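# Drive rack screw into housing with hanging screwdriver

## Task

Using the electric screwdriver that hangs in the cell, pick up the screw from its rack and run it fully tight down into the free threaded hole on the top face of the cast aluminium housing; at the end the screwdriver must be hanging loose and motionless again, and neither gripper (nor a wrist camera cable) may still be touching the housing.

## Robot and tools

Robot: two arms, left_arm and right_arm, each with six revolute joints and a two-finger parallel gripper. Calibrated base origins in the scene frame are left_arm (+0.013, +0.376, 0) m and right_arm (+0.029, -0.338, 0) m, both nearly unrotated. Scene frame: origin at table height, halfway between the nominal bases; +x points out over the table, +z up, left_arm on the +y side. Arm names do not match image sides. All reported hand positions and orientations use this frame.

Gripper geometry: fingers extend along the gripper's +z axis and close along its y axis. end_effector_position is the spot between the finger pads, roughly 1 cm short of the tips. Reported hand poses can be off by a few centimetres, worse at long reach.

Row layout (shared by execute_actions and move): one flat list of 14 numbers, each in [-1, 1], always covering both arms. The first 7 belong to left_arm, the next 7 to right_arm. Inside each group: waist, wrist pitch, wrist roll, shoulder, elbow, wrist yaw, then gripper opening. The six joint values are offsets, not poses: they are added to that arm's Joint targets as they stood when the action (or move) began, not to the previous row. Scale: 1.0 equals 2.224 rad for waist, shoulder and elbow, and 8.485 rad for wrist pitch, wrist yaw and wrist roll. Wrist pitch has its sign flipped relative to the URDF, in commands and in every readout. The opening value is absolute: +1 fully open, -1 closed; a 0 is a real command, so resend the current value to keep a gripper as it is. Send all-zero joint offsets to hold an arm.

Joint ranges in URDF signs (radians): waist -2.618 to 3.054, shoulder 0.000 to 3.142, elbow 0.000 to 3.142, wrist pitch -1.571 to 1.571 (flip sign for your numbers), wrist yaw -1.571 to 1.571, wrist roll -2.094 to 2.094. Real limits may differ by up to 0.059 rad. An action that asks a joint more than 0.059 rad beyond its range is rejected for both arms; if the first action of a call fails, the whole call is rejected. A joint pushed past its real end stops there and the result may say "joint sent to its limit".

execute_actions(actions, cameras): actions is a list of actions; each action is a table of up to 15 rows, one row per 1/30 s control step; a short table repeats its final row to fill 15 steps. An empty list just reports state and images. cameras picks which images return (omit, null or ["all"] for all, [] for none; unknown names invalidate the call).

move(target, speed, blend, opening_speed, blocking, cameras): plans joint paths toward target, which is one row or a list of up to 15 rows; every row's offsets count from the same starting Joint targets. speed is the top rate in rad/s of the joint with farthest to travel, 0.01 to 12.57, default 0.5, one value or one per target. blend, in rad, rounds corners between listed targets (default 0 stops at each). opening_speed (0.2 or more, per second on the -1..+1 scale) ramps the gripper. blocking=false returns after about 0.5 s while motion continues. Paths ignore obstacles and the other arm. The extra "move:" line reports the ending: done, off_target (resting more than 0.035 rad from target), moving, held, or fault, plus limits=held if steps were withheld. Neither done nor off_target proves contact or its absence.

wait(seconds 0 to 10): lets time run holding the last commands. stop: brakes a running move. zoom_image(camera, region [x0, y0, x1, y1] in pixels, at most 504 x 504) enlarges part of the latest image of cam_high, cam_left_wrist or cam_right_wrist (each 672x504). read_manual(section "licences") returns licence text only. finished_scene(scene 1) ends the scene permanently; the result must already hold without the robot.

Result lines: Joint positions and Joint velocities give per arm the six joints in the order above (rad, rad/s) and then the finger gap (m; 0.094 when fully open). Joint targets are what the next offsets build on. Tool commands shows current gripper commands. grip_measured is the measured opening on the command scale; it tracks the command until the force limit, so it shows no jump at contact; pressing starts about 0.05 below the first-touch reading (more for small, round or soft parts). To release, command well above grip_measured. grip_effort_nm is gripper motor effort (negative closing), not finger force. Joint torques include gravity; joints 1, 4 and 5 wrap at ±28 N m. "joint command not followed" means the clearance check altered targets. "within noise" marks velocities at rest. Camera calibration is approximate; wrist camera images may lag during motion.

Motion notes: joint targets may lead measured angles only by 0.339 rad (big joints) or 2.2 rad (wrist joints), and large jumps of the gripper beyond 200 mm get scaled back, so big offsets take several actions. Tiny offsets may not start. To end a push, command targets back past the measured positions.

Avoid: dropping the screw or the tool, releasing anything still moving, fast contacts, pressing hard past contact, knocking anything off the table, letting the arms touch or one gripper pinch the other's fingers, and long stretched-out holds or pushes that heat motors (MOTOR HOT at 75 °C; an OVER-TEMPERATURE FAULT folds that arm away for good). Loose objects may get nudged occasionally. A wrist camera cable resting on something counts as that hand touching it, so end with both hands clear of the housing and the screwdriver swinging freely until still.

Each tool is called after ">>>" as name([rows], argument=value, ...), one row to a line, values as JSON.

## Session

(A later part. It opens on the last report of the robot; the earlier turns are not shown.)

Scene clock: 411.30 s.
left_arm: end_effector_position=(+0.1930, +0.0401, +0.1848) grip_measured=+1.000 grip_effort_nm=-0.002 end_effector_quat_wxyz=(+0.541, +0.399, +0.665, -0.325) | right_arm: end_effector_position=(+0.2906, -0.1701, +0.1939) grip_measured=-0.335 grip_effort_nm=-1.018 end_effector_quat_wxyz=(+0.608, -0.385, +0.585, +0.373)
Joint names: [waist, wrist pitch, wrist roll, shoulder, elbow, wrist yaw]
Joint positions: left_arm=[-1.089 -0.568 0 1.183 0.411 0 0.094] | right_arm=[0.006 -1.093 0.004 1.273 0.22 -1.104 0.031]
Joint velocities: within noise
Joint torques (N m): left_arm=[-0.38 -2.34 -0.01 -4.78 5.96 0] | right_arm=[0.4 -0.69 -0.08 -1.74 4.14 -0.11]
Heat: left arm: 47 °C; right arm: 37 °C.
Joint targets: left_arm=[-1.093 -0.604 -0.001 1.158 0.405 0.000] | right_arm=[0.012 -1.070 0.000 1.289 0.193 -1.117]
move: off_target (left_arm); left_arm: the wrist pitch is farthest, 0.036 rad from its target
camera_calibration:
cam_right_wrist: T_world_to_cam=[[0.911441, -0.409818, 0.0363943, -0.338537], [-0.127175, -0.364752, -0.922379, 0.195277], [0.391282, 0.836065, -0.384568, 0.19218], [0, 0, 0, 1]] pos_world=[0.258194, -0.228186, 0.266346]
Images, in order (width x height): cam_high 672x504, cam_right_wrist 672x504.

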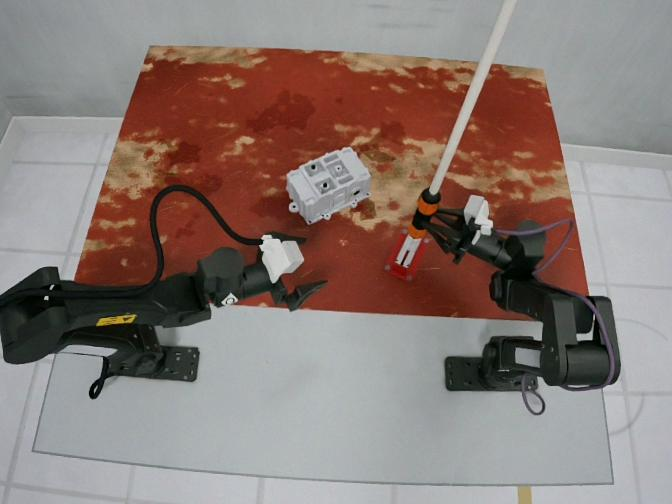

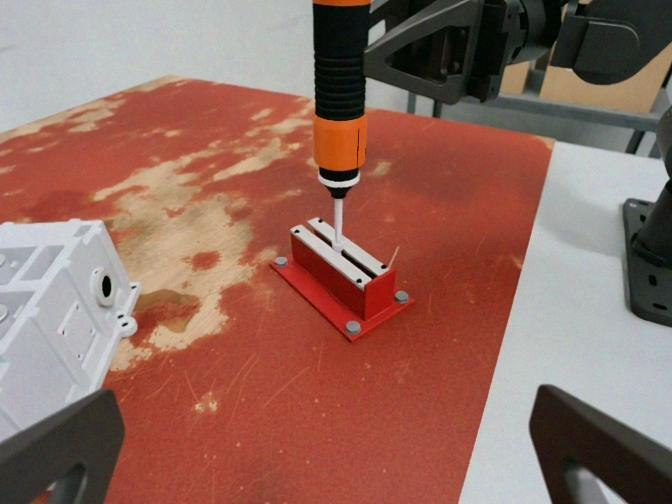

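>>> move([
  [0,0,0,0,0,0,1,0.0013,0.0297,0,-0.0706,0.0468,0,-0.6],
  [0,0,0,0,0,0,1,0.0013,0.0684,0,-0.1344,0.1317,0,-0.6],
], speed=[0.12,0.4], blend=0.02, cameras=["cam_high","cam_right_wrist"])

>>> zoom_image(camera="cam_right_wrist", region=[300, 130, 390, 220])

Scene clock: 432.17 s.
left_arm: end_effector_position=(+0.1930, +0.0401, +0.1848) grip_measured=+1.000 grip_effort_nm=-0.002 end_effector_quat_wxyz=(+0.541, +0.399, +0.665, -0.325) | right_arm: end_effector_position=(+0.2934, -0.1694, +0.2623) grip_measured=-0.335 grip_effort_nm=-1.018 end_effector_quat_wxyz=(+0.587, -0.374, +0.605, +0.386)
Joint names: [waist, wrist pitch, wrist roll, shoulder, elbow, wrist yaw]
Joint positions: left_arm=[-1.089 -0.568 0 1.183 0.411 0 0.094] | right_arm=[0.008 -0.514 0.004 1.004 0.462 -1.104 0.031]
Joint velocities: within noise
Joint torques (N m): left_arm=[-0.39 -2.34 -0.02 -4.78 5.96 0.01] | right_arm=[0.57 -0.72 -0.11 -3.06 9.28 -0.16]
Heat: left arm: 47 °C; right arm: 37 °C.
Joint targets: left_arm=[-1.093 -0.604 -0.001 1.158 0.405 0.000] | right_arm=[0.015 -0.490 0.000 0.990 0.486 -1.117]
move: off_target (left_arm); left_arm: the wrist pitch is farthest, 0.036 rad from its target
camera_calibration:
cam_right_wrist: T_world_to_cam=[[0.912772, -0.407716, -0.0247742, -0.327236], [-0.188629, -0.366941, -0.910919, 0.273593], [0.362306, 0.836135, -0.411841, 0.232455], [0, 0, 0, 1]] pos_world=[0.26608, -0.22739, 0.336848]
Images, in order (width x height): cam_high 672x504, cam_right_wrist 672x504.

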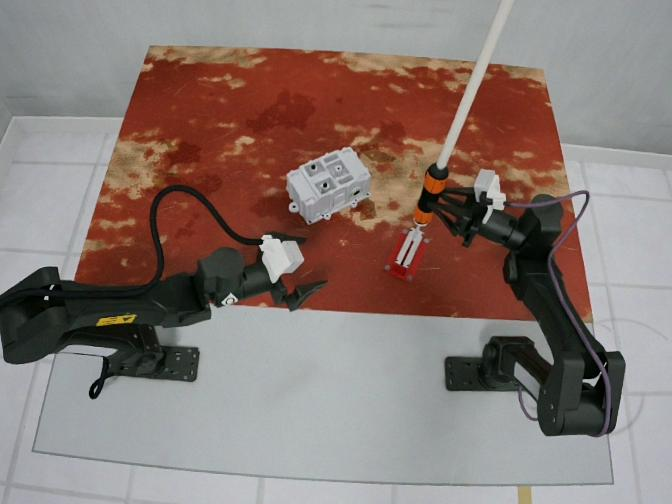

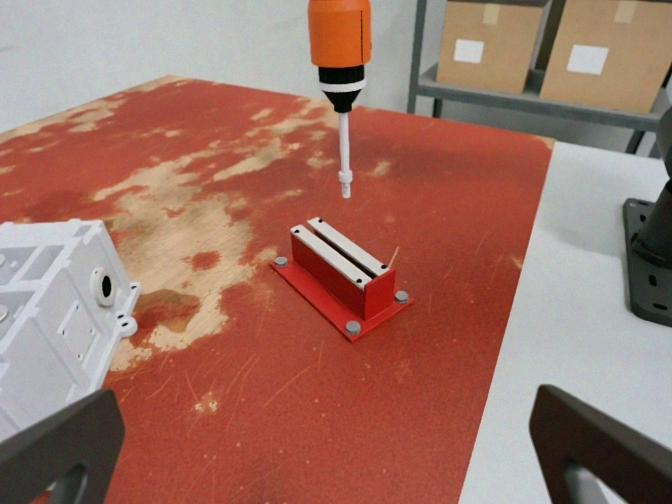

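Scaled by 5.600 from the camera's 672x504 image, which has a finer 960x720 frame.

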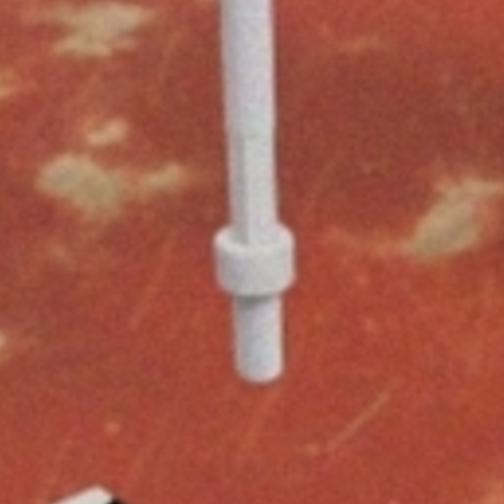

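>>> move(target=[0.1767,0.0781,0,-0.1826,0.0701,0,1,0.1416,-0.0019,0,0.4541,0.4739,0,-0.6], speed=0.45)

Scene clock: 465.27 s.
left_arm: end_effector_position=(+0.2580, +0.1721, +0.2251) grip_measured=+1.000 grip_effort_nm=-0.007 end_effector_quat_wxyz=(+0.554, +0.276, +0.759, -0.202) | right_arm: end_effector_position=(+0.4612, -0.0108, +0.3140) grip_measured=-0.335 grip_effort_nm=-1.018 end_effector_quat_wxyz=(+0.543, -0.476, +0.512, +0.465)
Joint names: [waist, wrist pitch, wrist roll, shoulder, elbow, wrist yaw]
Joint positions: left_arm=[-0.704 0.068 0 0.765 0.523 0.001 0.094] | right_arm=[0.323 -0.513 0.004 1.969 1.507 -1.111 0.031]
Joint velocities: within noise
Joint torques (N m): left_arm=[0.38 -1.99 -0.03 -1.35 10.26 -0.01] | right_arm=[0.51 -0.86 -0.12 -8.99 10.18 -0.06]
Heat: left arm: 47 °C; right arm: 41 °C.
Joint targets: left_arm=[-0.700 0.059 -0.001 0.752 0.561 0.000] | right_arm=[0.330 -0.506 0.000 2.000 1.540 -1.116]
move: off_target (left_arm); left_arm: the elbow is farthest, 0.038 rad from its target
camera_calibration:
cam_left_wrist: T_world_to_cam=[[-0.653947, -0.756528, -0.00440176, 0.298264], [-0.511708, 0.446594, -0.733968, 0.259288], [0.557233, -0.477724, -0.679169, 0.176364], [0, 0, 0, 1]] pos_world=[0.229453, 0.194102, 0.311403]
cam_right_wrist: T_world_to_cam=[[0.994149, -0.0978711, 0.0456968, -0.470738], [0.00472924, -0.383219, -0.923645, 0.325163], [0.10791, 0.918457, -0.380514, 0.168679], [0, 0, 0, 1]] pos_world=[0.448244, -0.0763873, 0.386031]

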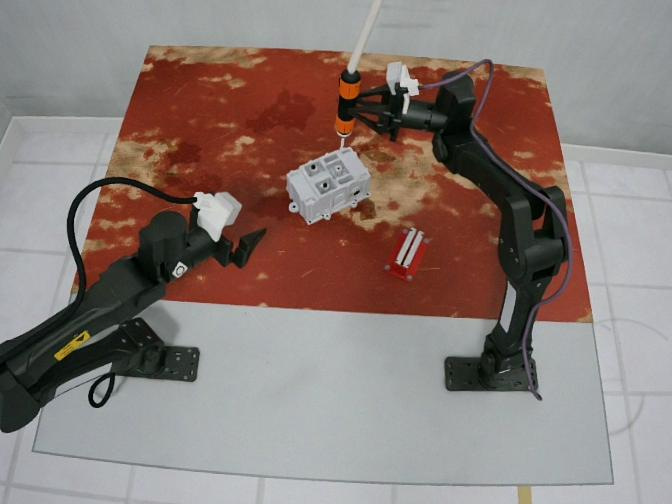

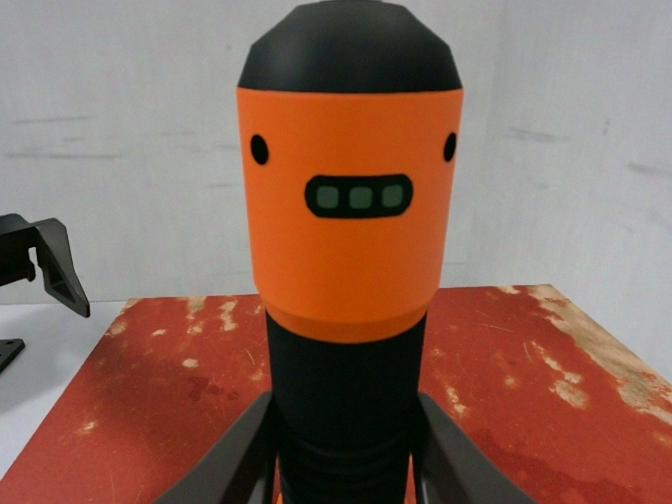

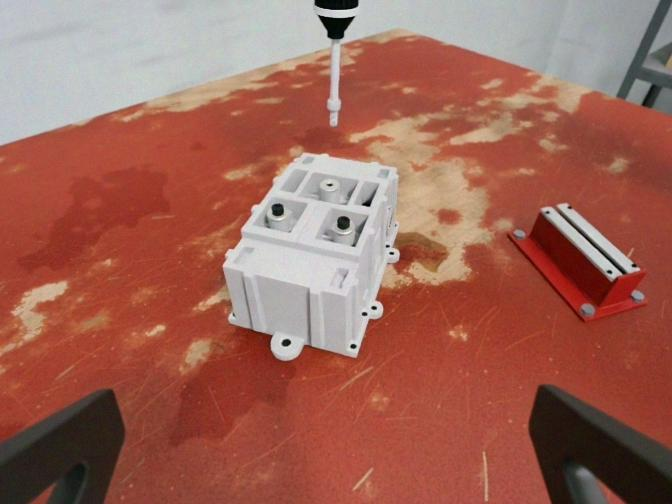

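>>> zoom_image(camera="cam_right_wrist", region=[270, 60, 410, 260])

>>> zoom_image(camera="cam_high", region=[305, 120, 375, 190])

Scaled by 2.520 from the camera's 672x504 image, which has a finer 960x720 frame.

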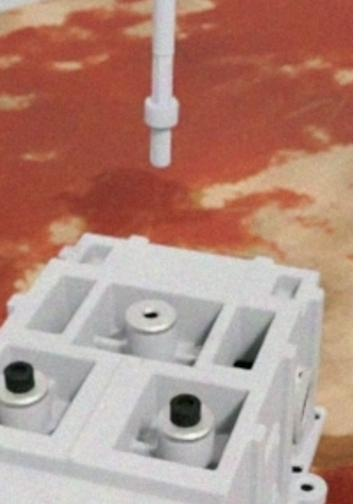

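Scaled by 7.200 from the camera's 672x504 image, which has a finer 960x720 frame.

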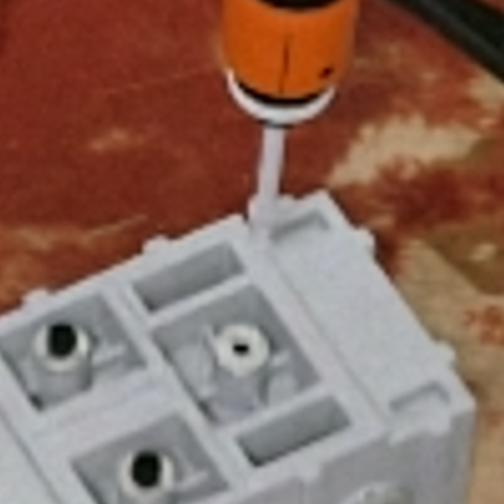

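>>> move(target=[0,0,0,0,0,0,1,0.0049,-0.0101,0,0.0342,-0.0229,0,-0.6], speed=0.2, cameras=["cam_right_wrist","cam_high"])

>>> zoom_image(camera="cam_right_wrist", region=[290, 110, 380, 220])

>>> zoom_image(camera="cam_high", region=[315, 130, 365, 180])

Scene clock: 494.53 s.
left_arm: end_effector_position=(+0.2579, +0.1722, +0.2248) grip_measured=+1.000 grip_effort_nm=-0.012 end_effector_quat_wxyz=(+0.553, +0.276, +0.759, -0.202) | right_arm: end_effector_position=(+0.4703, -0.0026, +0.2893) grip_measured=-0.335 grip_effort_nm=-1.018 end_effector_quat_wxyz=(+0.545, -0.480, +0.506, +0.466)
Joint names: [waist, wrist pitch, wrist roll, shoulder, elbow, wrist yaw]
Joint positions: left_arm=[-0.704 0.069 0 0.765 0.523 0.001 0.094] | right_arm=[0.332 -0.599 0.004 2.043 1.507 -1.111 0.031]
Joint velocities: within noise
Joint torques (N m): left_arm=[0.4 -2 -0.01 -1.36 10.24 -0.01] | right_arm=[0.68 -0.86 -0.08 -9.46 6.13 -0.03]
Heat: left arm: 48 °C; right arm: 45 °C.
Joint targets: left_arm=[-0.700 0.059 -0.001 0.752 0.561 0.000] | right_arm=[0.340 -0.592 0.000 2.076 1.489 -1.117]
move: off_target (left_arm); left_arm: the elbow is farthest, 0.038 rad from its target
camera_calibration:
cam_right_wrist: T_world_to_cam=[[0.994453, -0.0889932, 0.0560633, -0.481047], [0.0181837, -0.379531, -0.925, 0.299625], [0.103596, 0.920889, -0.375807, 0.151384], [0, 0, 0, 1]] pos_world=[0.457248, -0.0685004, 0.361014]
Images, in order (width x height): cam_high 672x504, cam_right_wrist 672x504.

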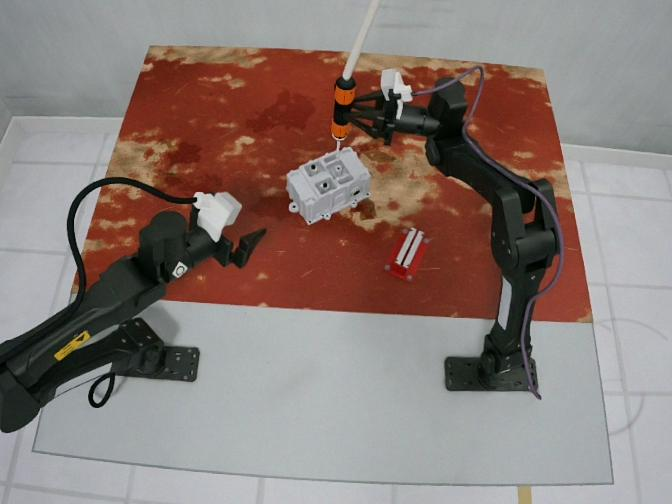

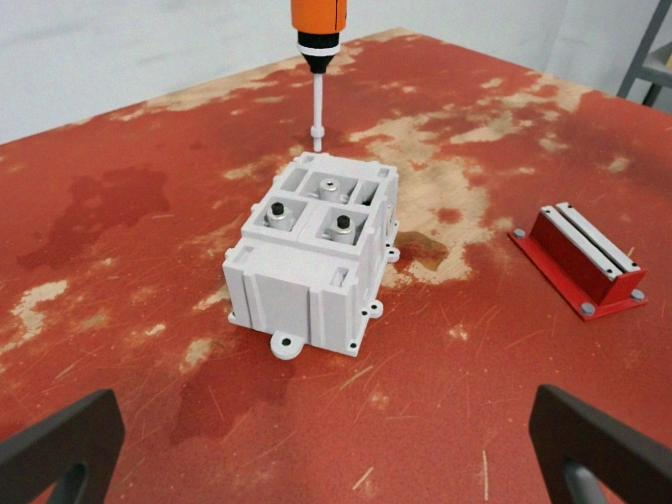

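Scaled by 4.582 from the camera's 672x504 image, which has a finer 960x720 frame.

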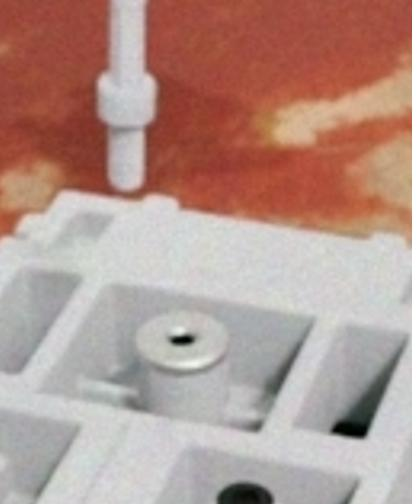

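Scaled by 10.080 from the camera's 672x504 image, which has a finer 960x720 frame.

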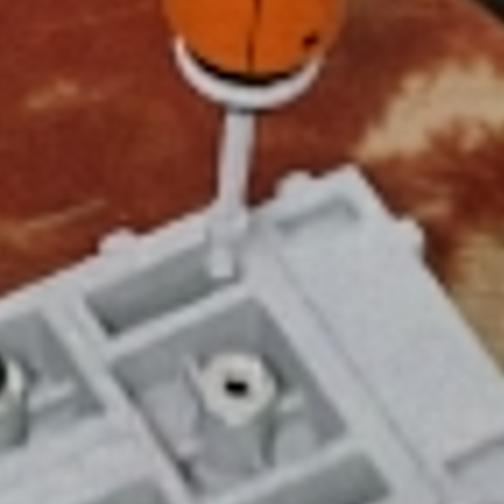

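>>> move(target=[0,0,0,0,0,0,1,0,-0.0032,0,0.0031,-0.0297,0,-0.6], speed=0.1, cameras=["cam_right_wrist","cam_high"])

>>> zoom_image(camera="cam_right_wrist", region=[290, 110, 380, 220])

>>> zoom_image(camera="cam_high", region=[315, 130, 365, 180])

Scene clock: 525.00 s.
left_arm: end_effector_position=(+0.2579, +0.1722, +0.2247) grip_measured=+1.000 grip_effort_nm=-0.012 end_effector_quat_wxyz=(+0.553, +0.277, +0.759, -0.202) | right_arm: end_effector_position=(+0.4660, -0.0042, +0.2704) grip_measured=-0.335 grip_effort_nm=-1.018 end_effector_quat_wxyz=(+0.535, -0.476, +0.516, +0.470)
Joint names: [waist, wrist pitch, wrist roll, shoulder, elbow, wrist yaw]
Joint positions: left_arm=[-0.704 0.069 0 0.765 0.523 0.001 0.094] | right_arm=[0.332 -0.628 0.004 2.043 1.447 -1.111 0.031]
Joint velocities: within noise
Joint torques (N m): left_arm=[0.42 -2 -0.02 -1.35 10.28 -0.01] | right_arm=[0.65 -0.82 -0.09 -8.75 5.67 -0.02]
Heat: left arm: 50 °C; right arm: 41 °C.
Joint targets: left_arm=[-0.700 0.059 -0.001 0.752 0.561 0.000] | right_arm=[0.340 -0.619 0.000 2.083 1.423 -1.117]
move: off_target (left_arm, right_arm); left_arm: the elbow is farthest, 0.038 rad from its target; right_arm: the shoulder is farthest, 0.040 rad from its target
camera_calibration:
cam_right_wrist: T_world_to_cam=[[0.995673, -0.088533, 0.0282369, -0.468902], [-0.00850707, -0.389426, -0.921019, 0.292808], [0.0925367, 0.916793, -0.388494, 0.154797], [0, 0, 0, 1]] pos_world=[0.45504, -0.0694033, 0.34306]
Images, in order (width x height): cam_high 672x504, cam_right_wrist 672x504.

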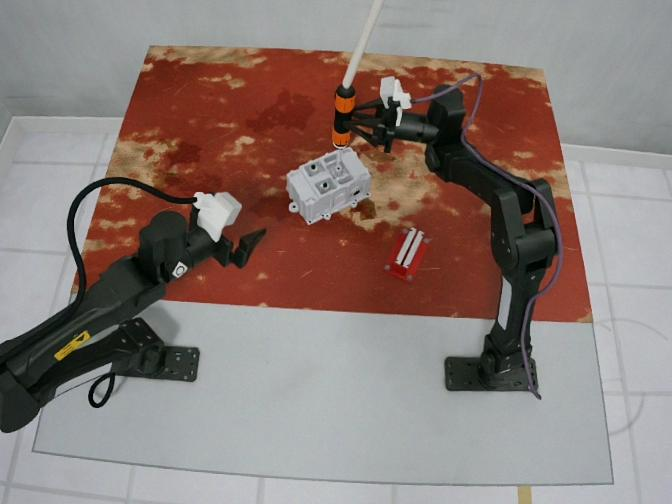

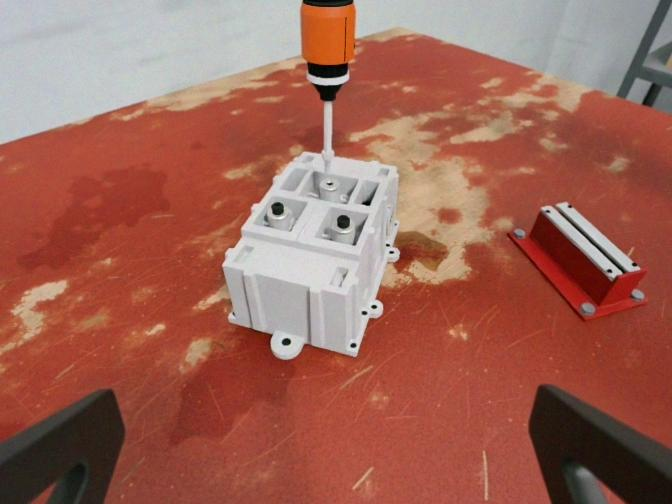

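Scaled by 4.582 from the camera's 672x504 image, which has a finer 960x720 frame.

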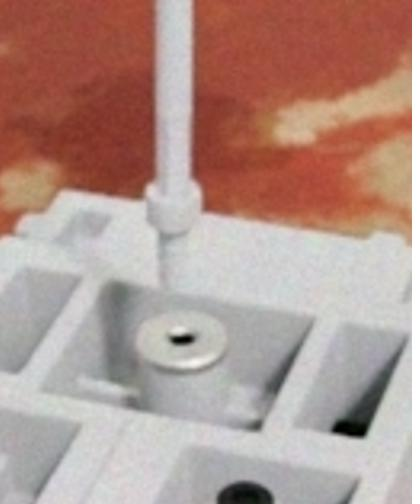

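Scaled by 10.080 from the camera's 672x504 image, which has a finer 960x720 frame.

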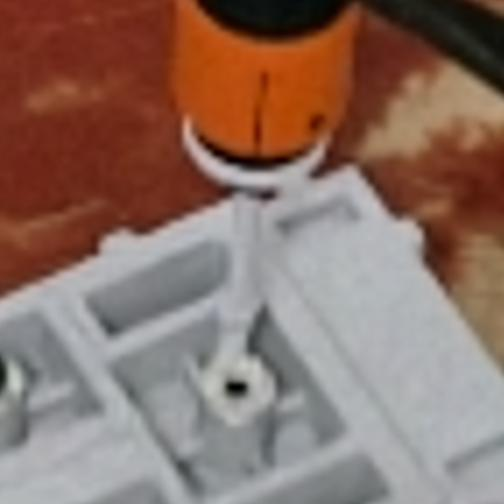

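>>> move(target=[0,0,0,0,0,0,1,0,-0.0026,0,0.0054,-0.009,0,-0.6], speed=0.1, cameras=["cam_right_wrist","cam_high"])

>>> zoom_image(camera="cam_right_wrist", region=[300, 130, 360, 200])

>>> zoom_image(camera="cam_high", region=[315, 130, 365, 180])

Scene clock: 542.03 s.
left_arm: end_effector_position=(+0.2579, +0.1722, +0.2247) grip_measured=+1.000 grip_effort_nm=-0.007 end_effector_quat_wxyz=(+0.553, +0.277, +0.759, -0.202) | right_arm: end_effector_position=(+0.4662, -0.0041, +0.2591) grip_measured=-0.335 grip_effort_nm=-1.018 end_effector_quat_wxyz=(+0.531, -0.475, +0.520, +0.472)
Joint names: [waist, wrist pitch, wrist roll, shoulder, elbow, wrist yaw]
Joint positions: left_arm=[-0.704 0.069 0 0.765 0.523 0.001 0.094] | right_arm=[0.332 -0.651 0.004 2.057 1.427 -1.111 0.031]
Joint velocities: within noise
Joint torques (N m): left_arm=[0.39 -2 -0.02 -1.36 10.25 -0.01] | right_arm=[0.7 -0.84 -0.08 -9.11 5.61 -0.06]
Heat: left arm: 51 °C; right arm: 40 °C.
Joint targets: left_arm=[-0.700 0.059 -0.001 0.752 0.561 0.000] | right_arm=[0.340 -0.641 0.000 2.095 1.403 -1.117]
move: off_target (left_arm, right_arm); left_arm: the elbow is farthest, 0.038 rad from its target; right_arm: the shoulder is farthest, 0.038 rad from its target
camera_calibration:
cam_right_wrist: T_world_to_cam=[[0.995907, -0.0884493, 0.0185745, -0.466345], [-0.0177434, -0.392865, -0.919425, 0.286391], [0.0886197, 0.915332, -0.392827, 0.153244], [0, 0, 0, 1]] pos_world=[0.455938, -0.0690041, 0.332176]
Images, in order (width x height): cam_high 672x504, cam_right_wrist 672x504.

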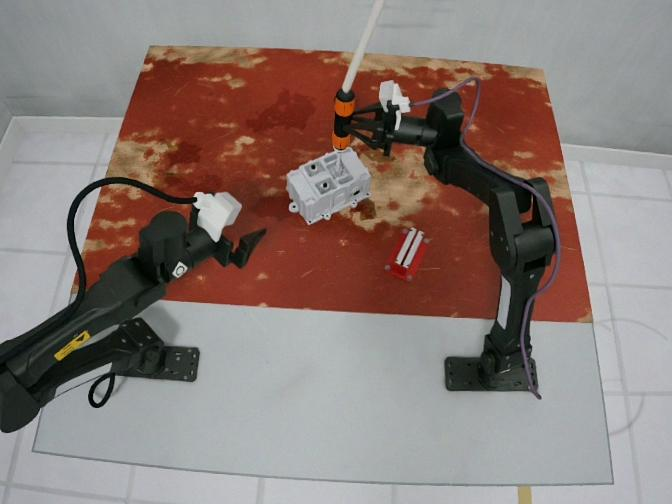

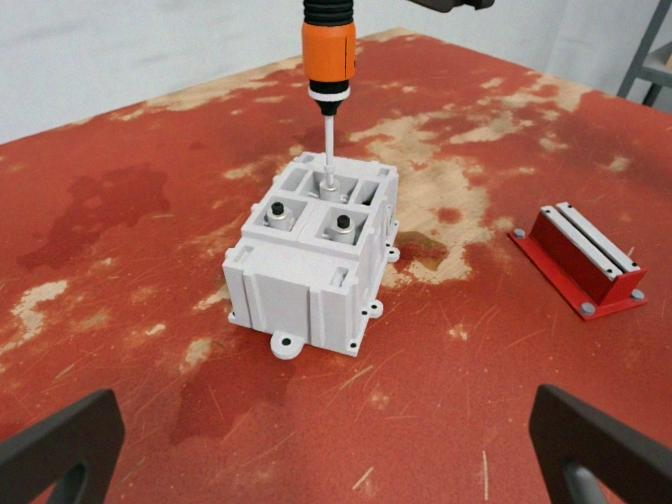

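Scaled by 7.200 from the camera's 672x504 image, which has a finer 960x720 frame.

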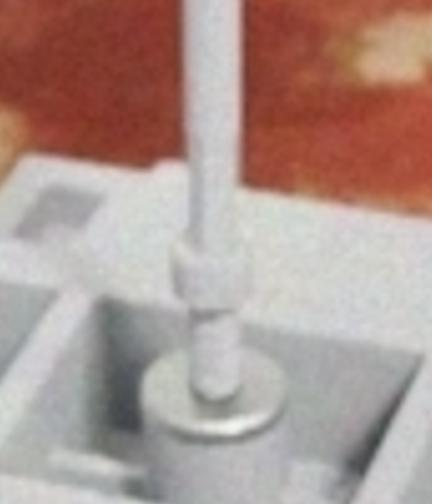

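Scaled by 10.080 from the camera's 672x504 image, which has a finer 960x720 frame.

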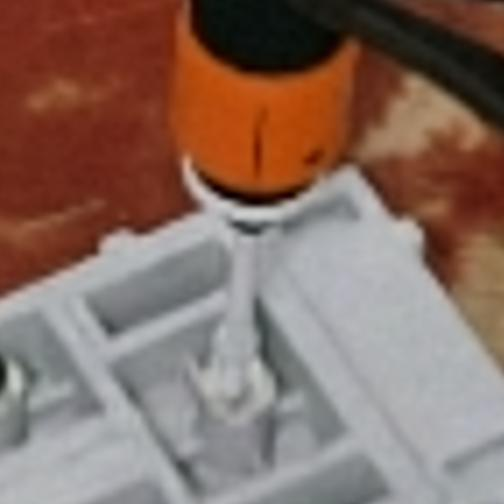

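>>> move(target=[0,0,0,0,0,0,1,0,-0.0012,0,0.0027,-0.0036,0,-0.6], speed=0.1, cameras=["cam_right_wrist","cam_high"])

>>> zoom_image(camera="cam_right_wrist", region=[300, 130, 360, 200])

Scene clock: 549.27 s.
left_arm: end_effector_position=(+0.2579, +0.1722, +0.2247) grip_measured=+1.000 grip_effort_nm=-0.007 end_effector_quat_wxyz=(+0.553, +0.277, +0.759, -0.202) | right_arm: end_effector_position=(+0.4657, -0.0043, +0.2578) grip_measured=-0.335 grip_effort_nm=-1.018 end_effector_quat_wxyz=(+0.533, -0.475, +0.518, +0.471)
Joint names: [waist, wrist pitch, wrist roll, shoulder, elbow, wrist yaw]
Joint positions: left_arm=[-0.704 0.069 0 0.765 0.523 0.001 0.094] | right_arm=[0.332 -0.665 0.004 2.059 1.42 -1.111 0.031]
Joint velocities: within noise
Joint torques (N m): left_arm=[0.4 -2 -0.01 -1.36 10.28 -0.01] | right_arm=[0.69 -0.82 -0.09 -8.75 5.45 -0.07]
Heat: left arm: 51 °C; right arm: 39 °C.
Joint targets: left_arm=[-0.700 0.059 -0.001 0.752 0.561 0.000] | right_arm=[0.340 -0.651 0.000 2.101 1.395 -1.117]
move: off_target (left_arm, right_arm); left_arm: the elbow is farthest, 0.038 rad from its target; right_arm: the shoulder is farthest, 0.042 rad from its target
camera_calibration:
cam_right_wrist: T_world_to_cam=[[0.995803, -0.0884764, 0.0234031, -0.467099], [-0.0131279, -0.391166, -0.920226, 0.283155], [0.0905728, 0.916057, -0.390686, 0.15145], [0, 0, 0, 1]] pos_world=[0.455139, -0.0693037, 0.330668]
Images, in order (width x height): cam_high 672x504, cam_right_wrist 672x504.

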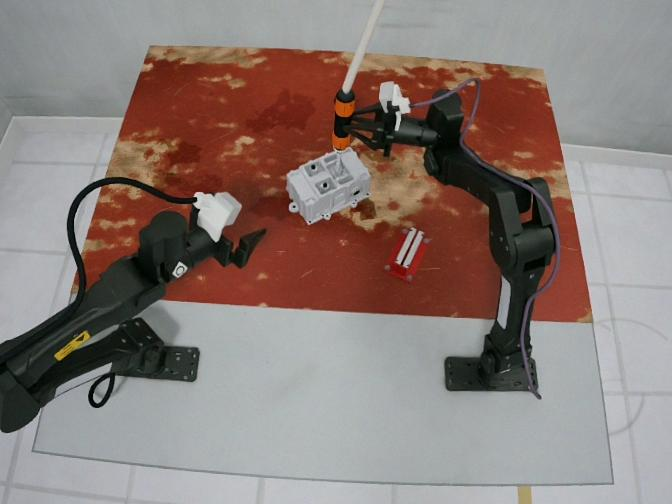

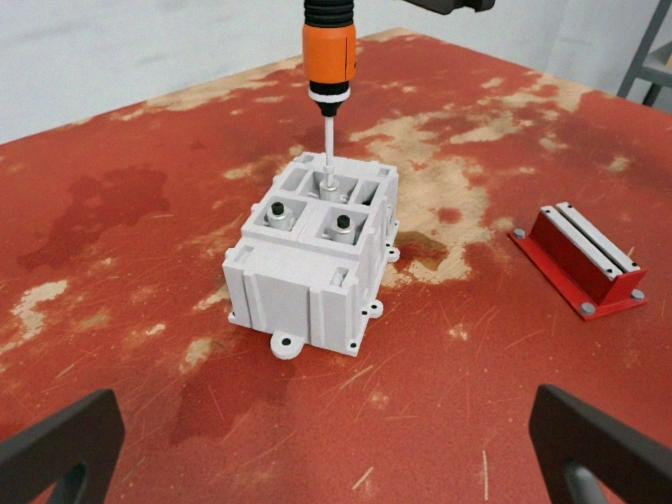

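Scaled by 7.200 from the camera's 672x504 image, which has a finer 960x720 frame.

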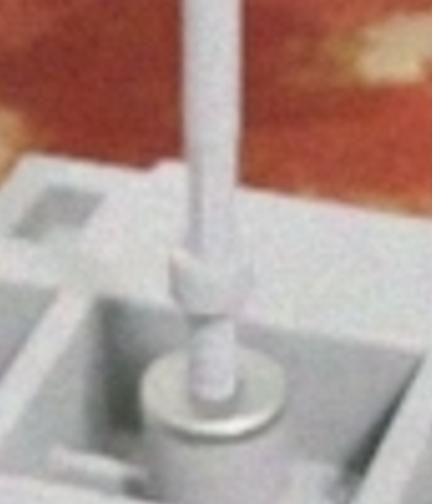

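>>> move(target=[0,0,0,0,0,0,1,0,0,0,0.005,-0.003,0,-0.6], speed=0.1)

>>> zoom_image(camera="cam_right_wrist", region=[300, 130, 360, 200])

>>> zoom_image(camera="cam_high", region=[315, 80, 375, 180])

Scene clock: 564.93 s.
left_arm: end_effector_position=(+0.2579, +0.1722, +0.2247) grip_measured=+1.000 grip_effort_nm=-0.017 end_effector_quat_wxyz=(+0.553, +0.277, +0.759, -0.202) | right_arm: end_effector_position=(+0.4658, -0.0039, +0.2565) grip_measured=-0.335 grip_effort_nm=-1.018 end_effector_quat_wxyz=(+0.534, -0.477, +0.515, +0.471)
Joint names: [waist, wrist pitch, wrist roll, shoulder, elbow, wrist yaw]
Joint positions: left_arm=[-0.704 0.069 0 0.765 0.523 0.001 0.094] | right_arm=[0.332 -0.675 0.004 2.065 1.42 -1.114 0.031]
Joint velocities: within noise
Joint torques (N m): left_arm=[0.4 -2 -0.02 -1.36 10.26 -0.01] | right_arm=[0.66 -0.72 -0.11 -8.25 4.92 -0.01]
Heat: left arm: 51 °C; right arm: 40 °C.
Joint targets: left_arm=[-0.700 0.059 -0.001 0.752 0.561 0.000] | right_arm=[0.340 -0.651 0.000 2.112 1.388 -1.117]
move: off_target (left_arm, right_arm); left_arm: the elbow is farthest, 0.038 rad from its target; right_arm: the shoulder is farthest, 0.048 rad from its target
camera_calibration:
cam_left_wrist: T_world_to_cam=[[-0.653961, -0.756516, -0.00431172, 0.298236], [-0.51257, 0.447262, -0.732959, 0.258821], [0.556424, -0.477117, -0.680259, 0.176566], [0, 0, 0, 1]] pos_world=[0.229453, 0.194102, 0.311102]
cam_right_wrist: T_world_to_cam=[[0.995983, -0.0851001, 0.0278629, -0.468364], [-0.00753615, -0.389717, -0.920904, 0.279622], [0.0892277, 0.916994, -0.388792, 0.150736], [0, 0, 0, 1]] pos_world=[0.45514, -0.0691087, 0.32916]

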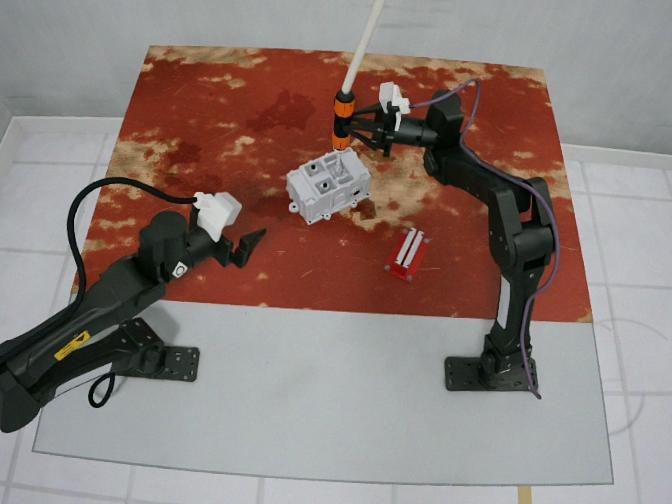

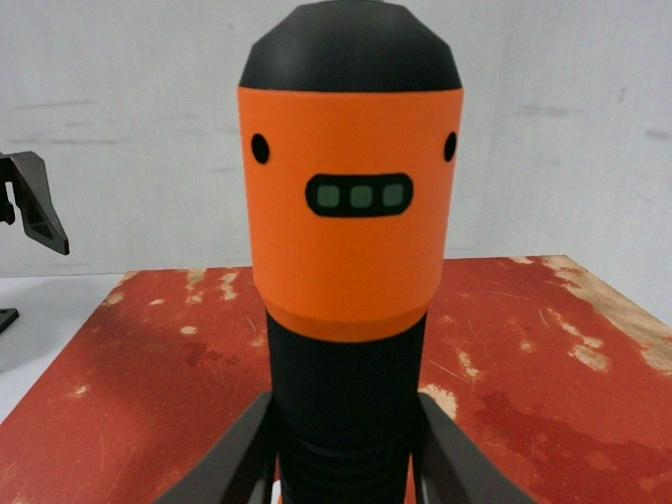

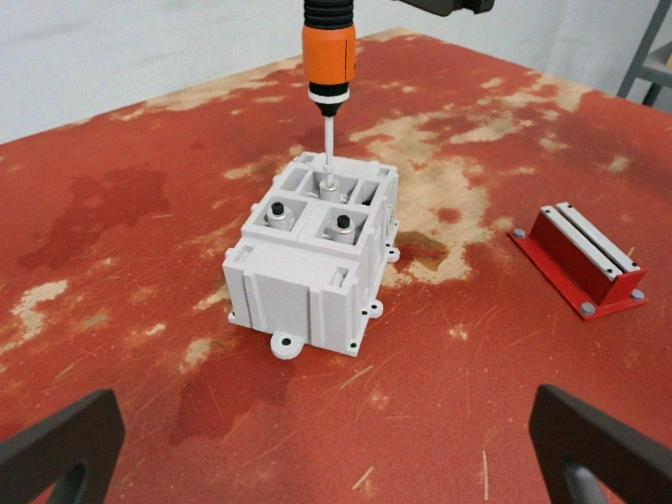

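Scaled by 7.200 from the camera's 672x504 image, which has a finer 960x720 frame.

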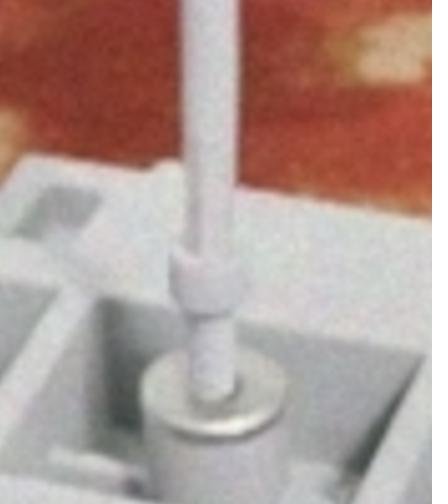

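Scaled by 5.040 from the camera's 672x504 image, which has a finer 960x720 frame.

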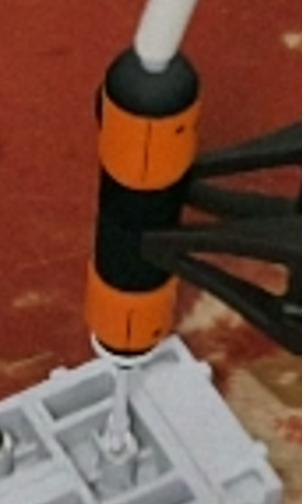

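>>> zoom_image(camera="cam_high", region=[325, 85, 365, 125])

Scaled by 12.600 from the camera's 672x504 image, which has a finer 960x720 frame.

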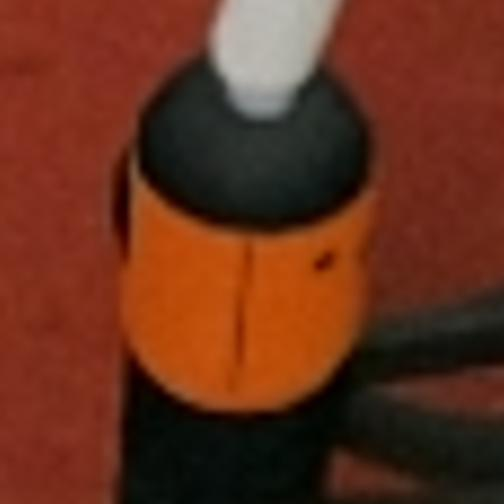

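>>> move(target=[0,0,0,0,0,0,1,0,0.006,0,0.005,-0.002,0,-0.6], speed=0.1)

>>> zoom_image(camera="cam_right_wrist", region=[300, 130, 360, 200])

Scene clock: 586.77 s.
left_arm: end_effector_position=(+0.2579, +0.1722, +0.2247) grip_measured=+1.000 grip_effort_nm=-0.002 end_effector_quat_wxyz=(+0.553, +0.277, +0.759, -0.202) | right_arm: end_effector_position=(+0.4661, -0.0038, +0.2545) grip_measured=-0.335 grip_effort_nm=-1.018 end_effector_quat_wxyz=(+0.531, -0.476, +0.518, +0.472)
Joint names: [waist, wrist pitch, wrist roll, shoulder, elbow, wrist yaw]
Joint positions: left_arm=[-0.704 0.069 0 0.765 0.523 0.001 0.094] | right_arm=[0.332 -0.671 0.004 2.067 1.42 -1.115 0.031]
Joint velocities: within noise
Joint torques (N m): left_arm=[0.4 -2 -0.02 -1.36 10.28 0] | right_arm=[0.76 -0.27 -0.08 -7.69 4.64 -0.01]
Heat: left arm: 52 °C; right arm: 40 °C.
Joint targets: left_arm=[-0.700 0.059 -0.001 0.752 0.561 0.000] | right_arm=[0.340 -0.600 0.000 2.123 1.384 -1.117]
move: off_target (left_arm, right_arm); left_arm: the elbow is farthest, 0.038 rad from its target; right_arm: the wrist pitch is farthest, 0.071 rad from its target
camera_calibration:
cam_left_wrist: T_world_to_cam=[[-0.653961, -0.756516, -0.00431172, 0.298236], [-0.51257, 0.447262, -0.732959, 0.258821], [0.556424, -0.477117, -0.680259, 0.176566], [0, 0, 0, 1]] pos_world=[0.229453, 0.194102, 0.311102]
cam_right_wrist: T_world_to_cam=[[0.996174, -0.0846518, 0.0217043, -0.467027], [-0.0132584, -0.391886, -0.919918, 0.280324], [0.0863783, 0.916111, -0.391509, 0.151871], [0, 0, 0, 1]] pos_world=[0.455839, -0.0688099, 0.327471]

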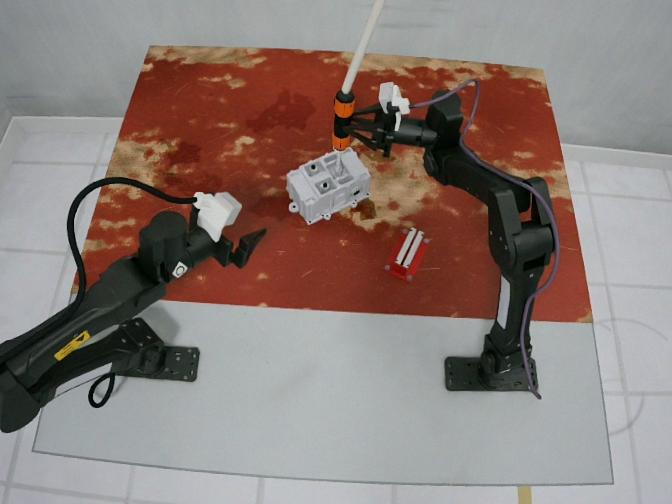

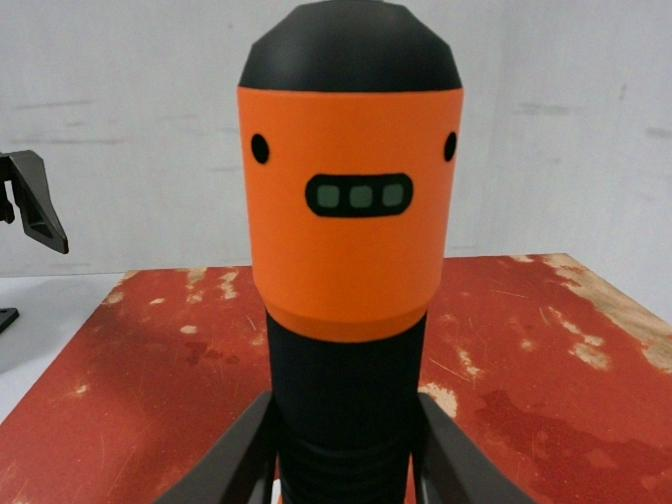

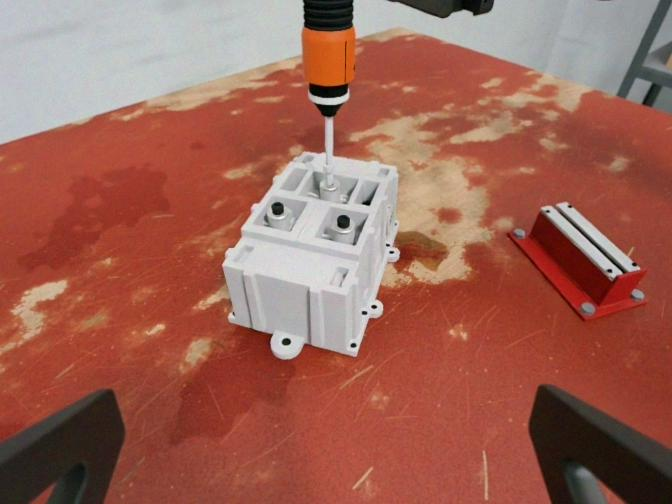

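Scaled by 7.200 from the camera's 672x504 image, which has a finer 960x720 frame.

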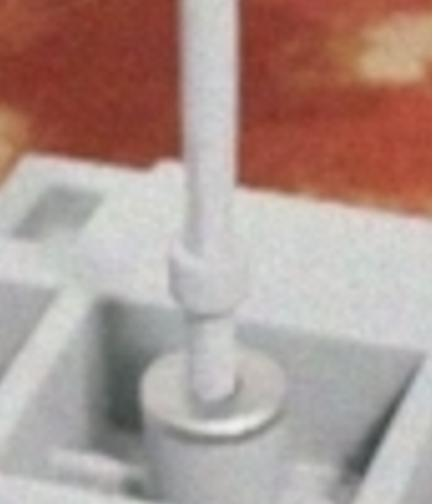

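>>> move(target=[0,0,0,0,0,0,1,0,0.008,0,0.006,-0.002,0,-0.6], speed=0.15)

>>> zoom_image(camera="cam_right_wrist", region=[290, 70, 370, 200])

Scene clock: 593.67 s.
left_arm: end_effector_position=(+0.2579, +0.1722, +0.2247) grip_measured=+1.000 grip_effort_nm=-0.007 end_effector_quat_wxyz=(+0.553, +0.277, +0.759, -0.202) | right_arm: end_effector_position=(+0.4666, -0.0036, +0.2474) grip_measured=-0.335 grip_effort_nm=-1.018 end_effector_quat_wxyz=(+0.521, -0.474, +0.527, +0.474)
Joint names: [waist, wrist pitch, wrist roll, shoulder, elbow, wrist yaw]
Joint positions: left_arm=[-0.704 0.069 0 0.765 0.523 0.001 0.094] | right_arm=[0.332 -0.637 -0.007 2.071 1.42 -1.115 0.031]
Joint velocities: within noise
Joint torques (N m): left_arm=[0.42 -2 -0.02 -1.35 10.24 -0.01] | right_arm=[0.72 -0.01 0.07 -6.94 4.26 -0.01]
Heat: left arm: 52 °C; right arm: 39 °C.
Joint targets: left_arm=[-0.700 0.059 -0.001 0.752 0.561 0.000] | right_arm=[0.340 -0.532 0.000 2.136 1.379 -1.117]
move: off_target (left_arm, right_arm); left_arm: the elbow is farthest, 0.038 rad from its target; right_arm: the wrist pitch is farthest, 0.105 rad from its target
camera_calibration:
cam_left_wrist: T_world_to_cam=[[-0.653961, -0.756516, -0.00431172, 0.298236], [-0.51257, 0.447262, -0.732959, 0.258821], [0.556424, -0.477117, -0.680259, 0.176566], [0, 0, 0, 1]] pos_world=[0.229453, 0.194102, 0.311102]
cam_right_wrist: T_world_to_cam=[[0.996423, -0.0844852, -0.00174888, -0.461745], [-0.0359502, -0.405087, -0.913571, 0.282808], [0.0764748, 0.910366, -0.406675, 0.15726], [0, 0, 0, 1]] pos_world=[0.458234, -0.0676129, 0.321511]

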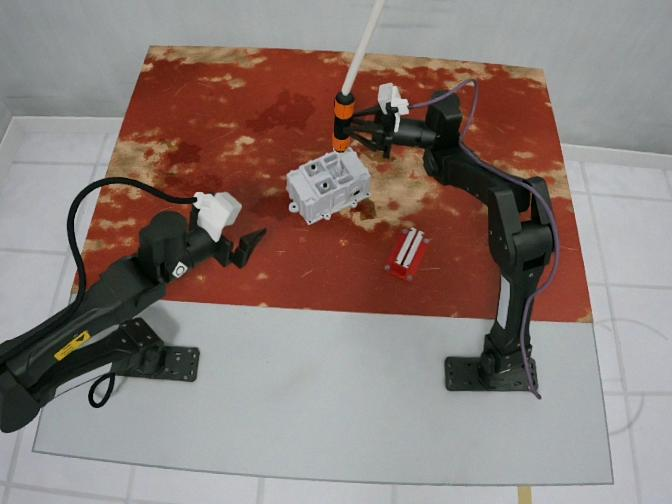

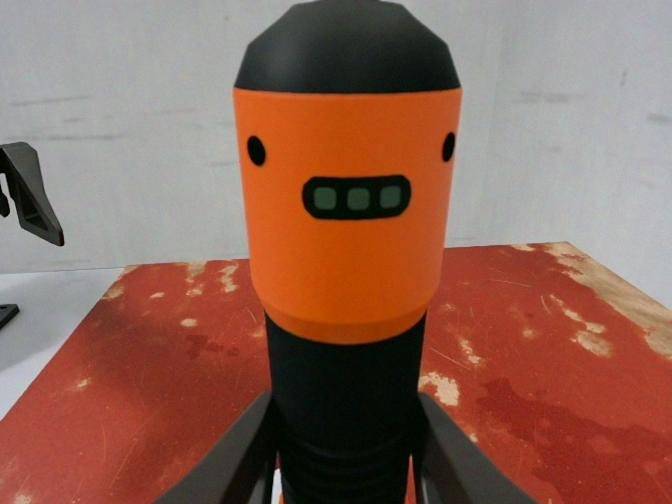

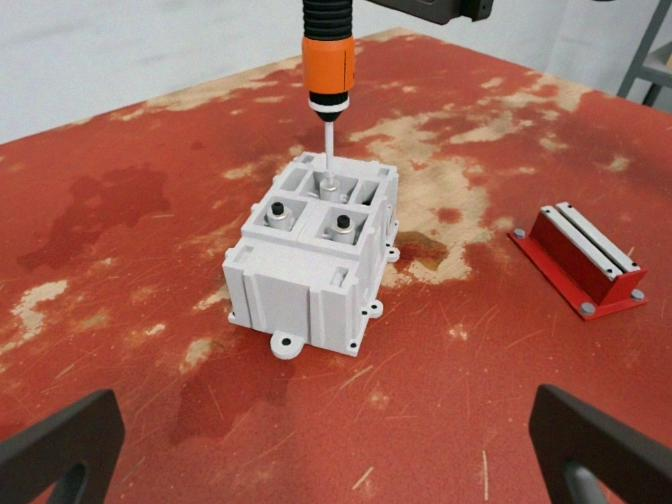

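Scaled by 3.877 from the camera's 672x504 image, which has a finer 960x720 frame.

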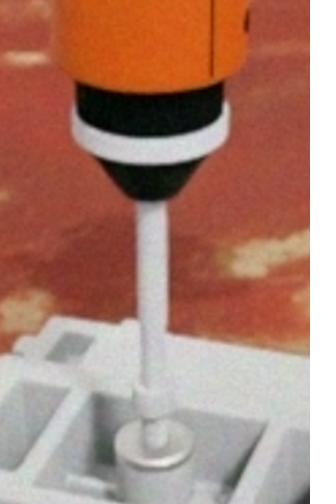

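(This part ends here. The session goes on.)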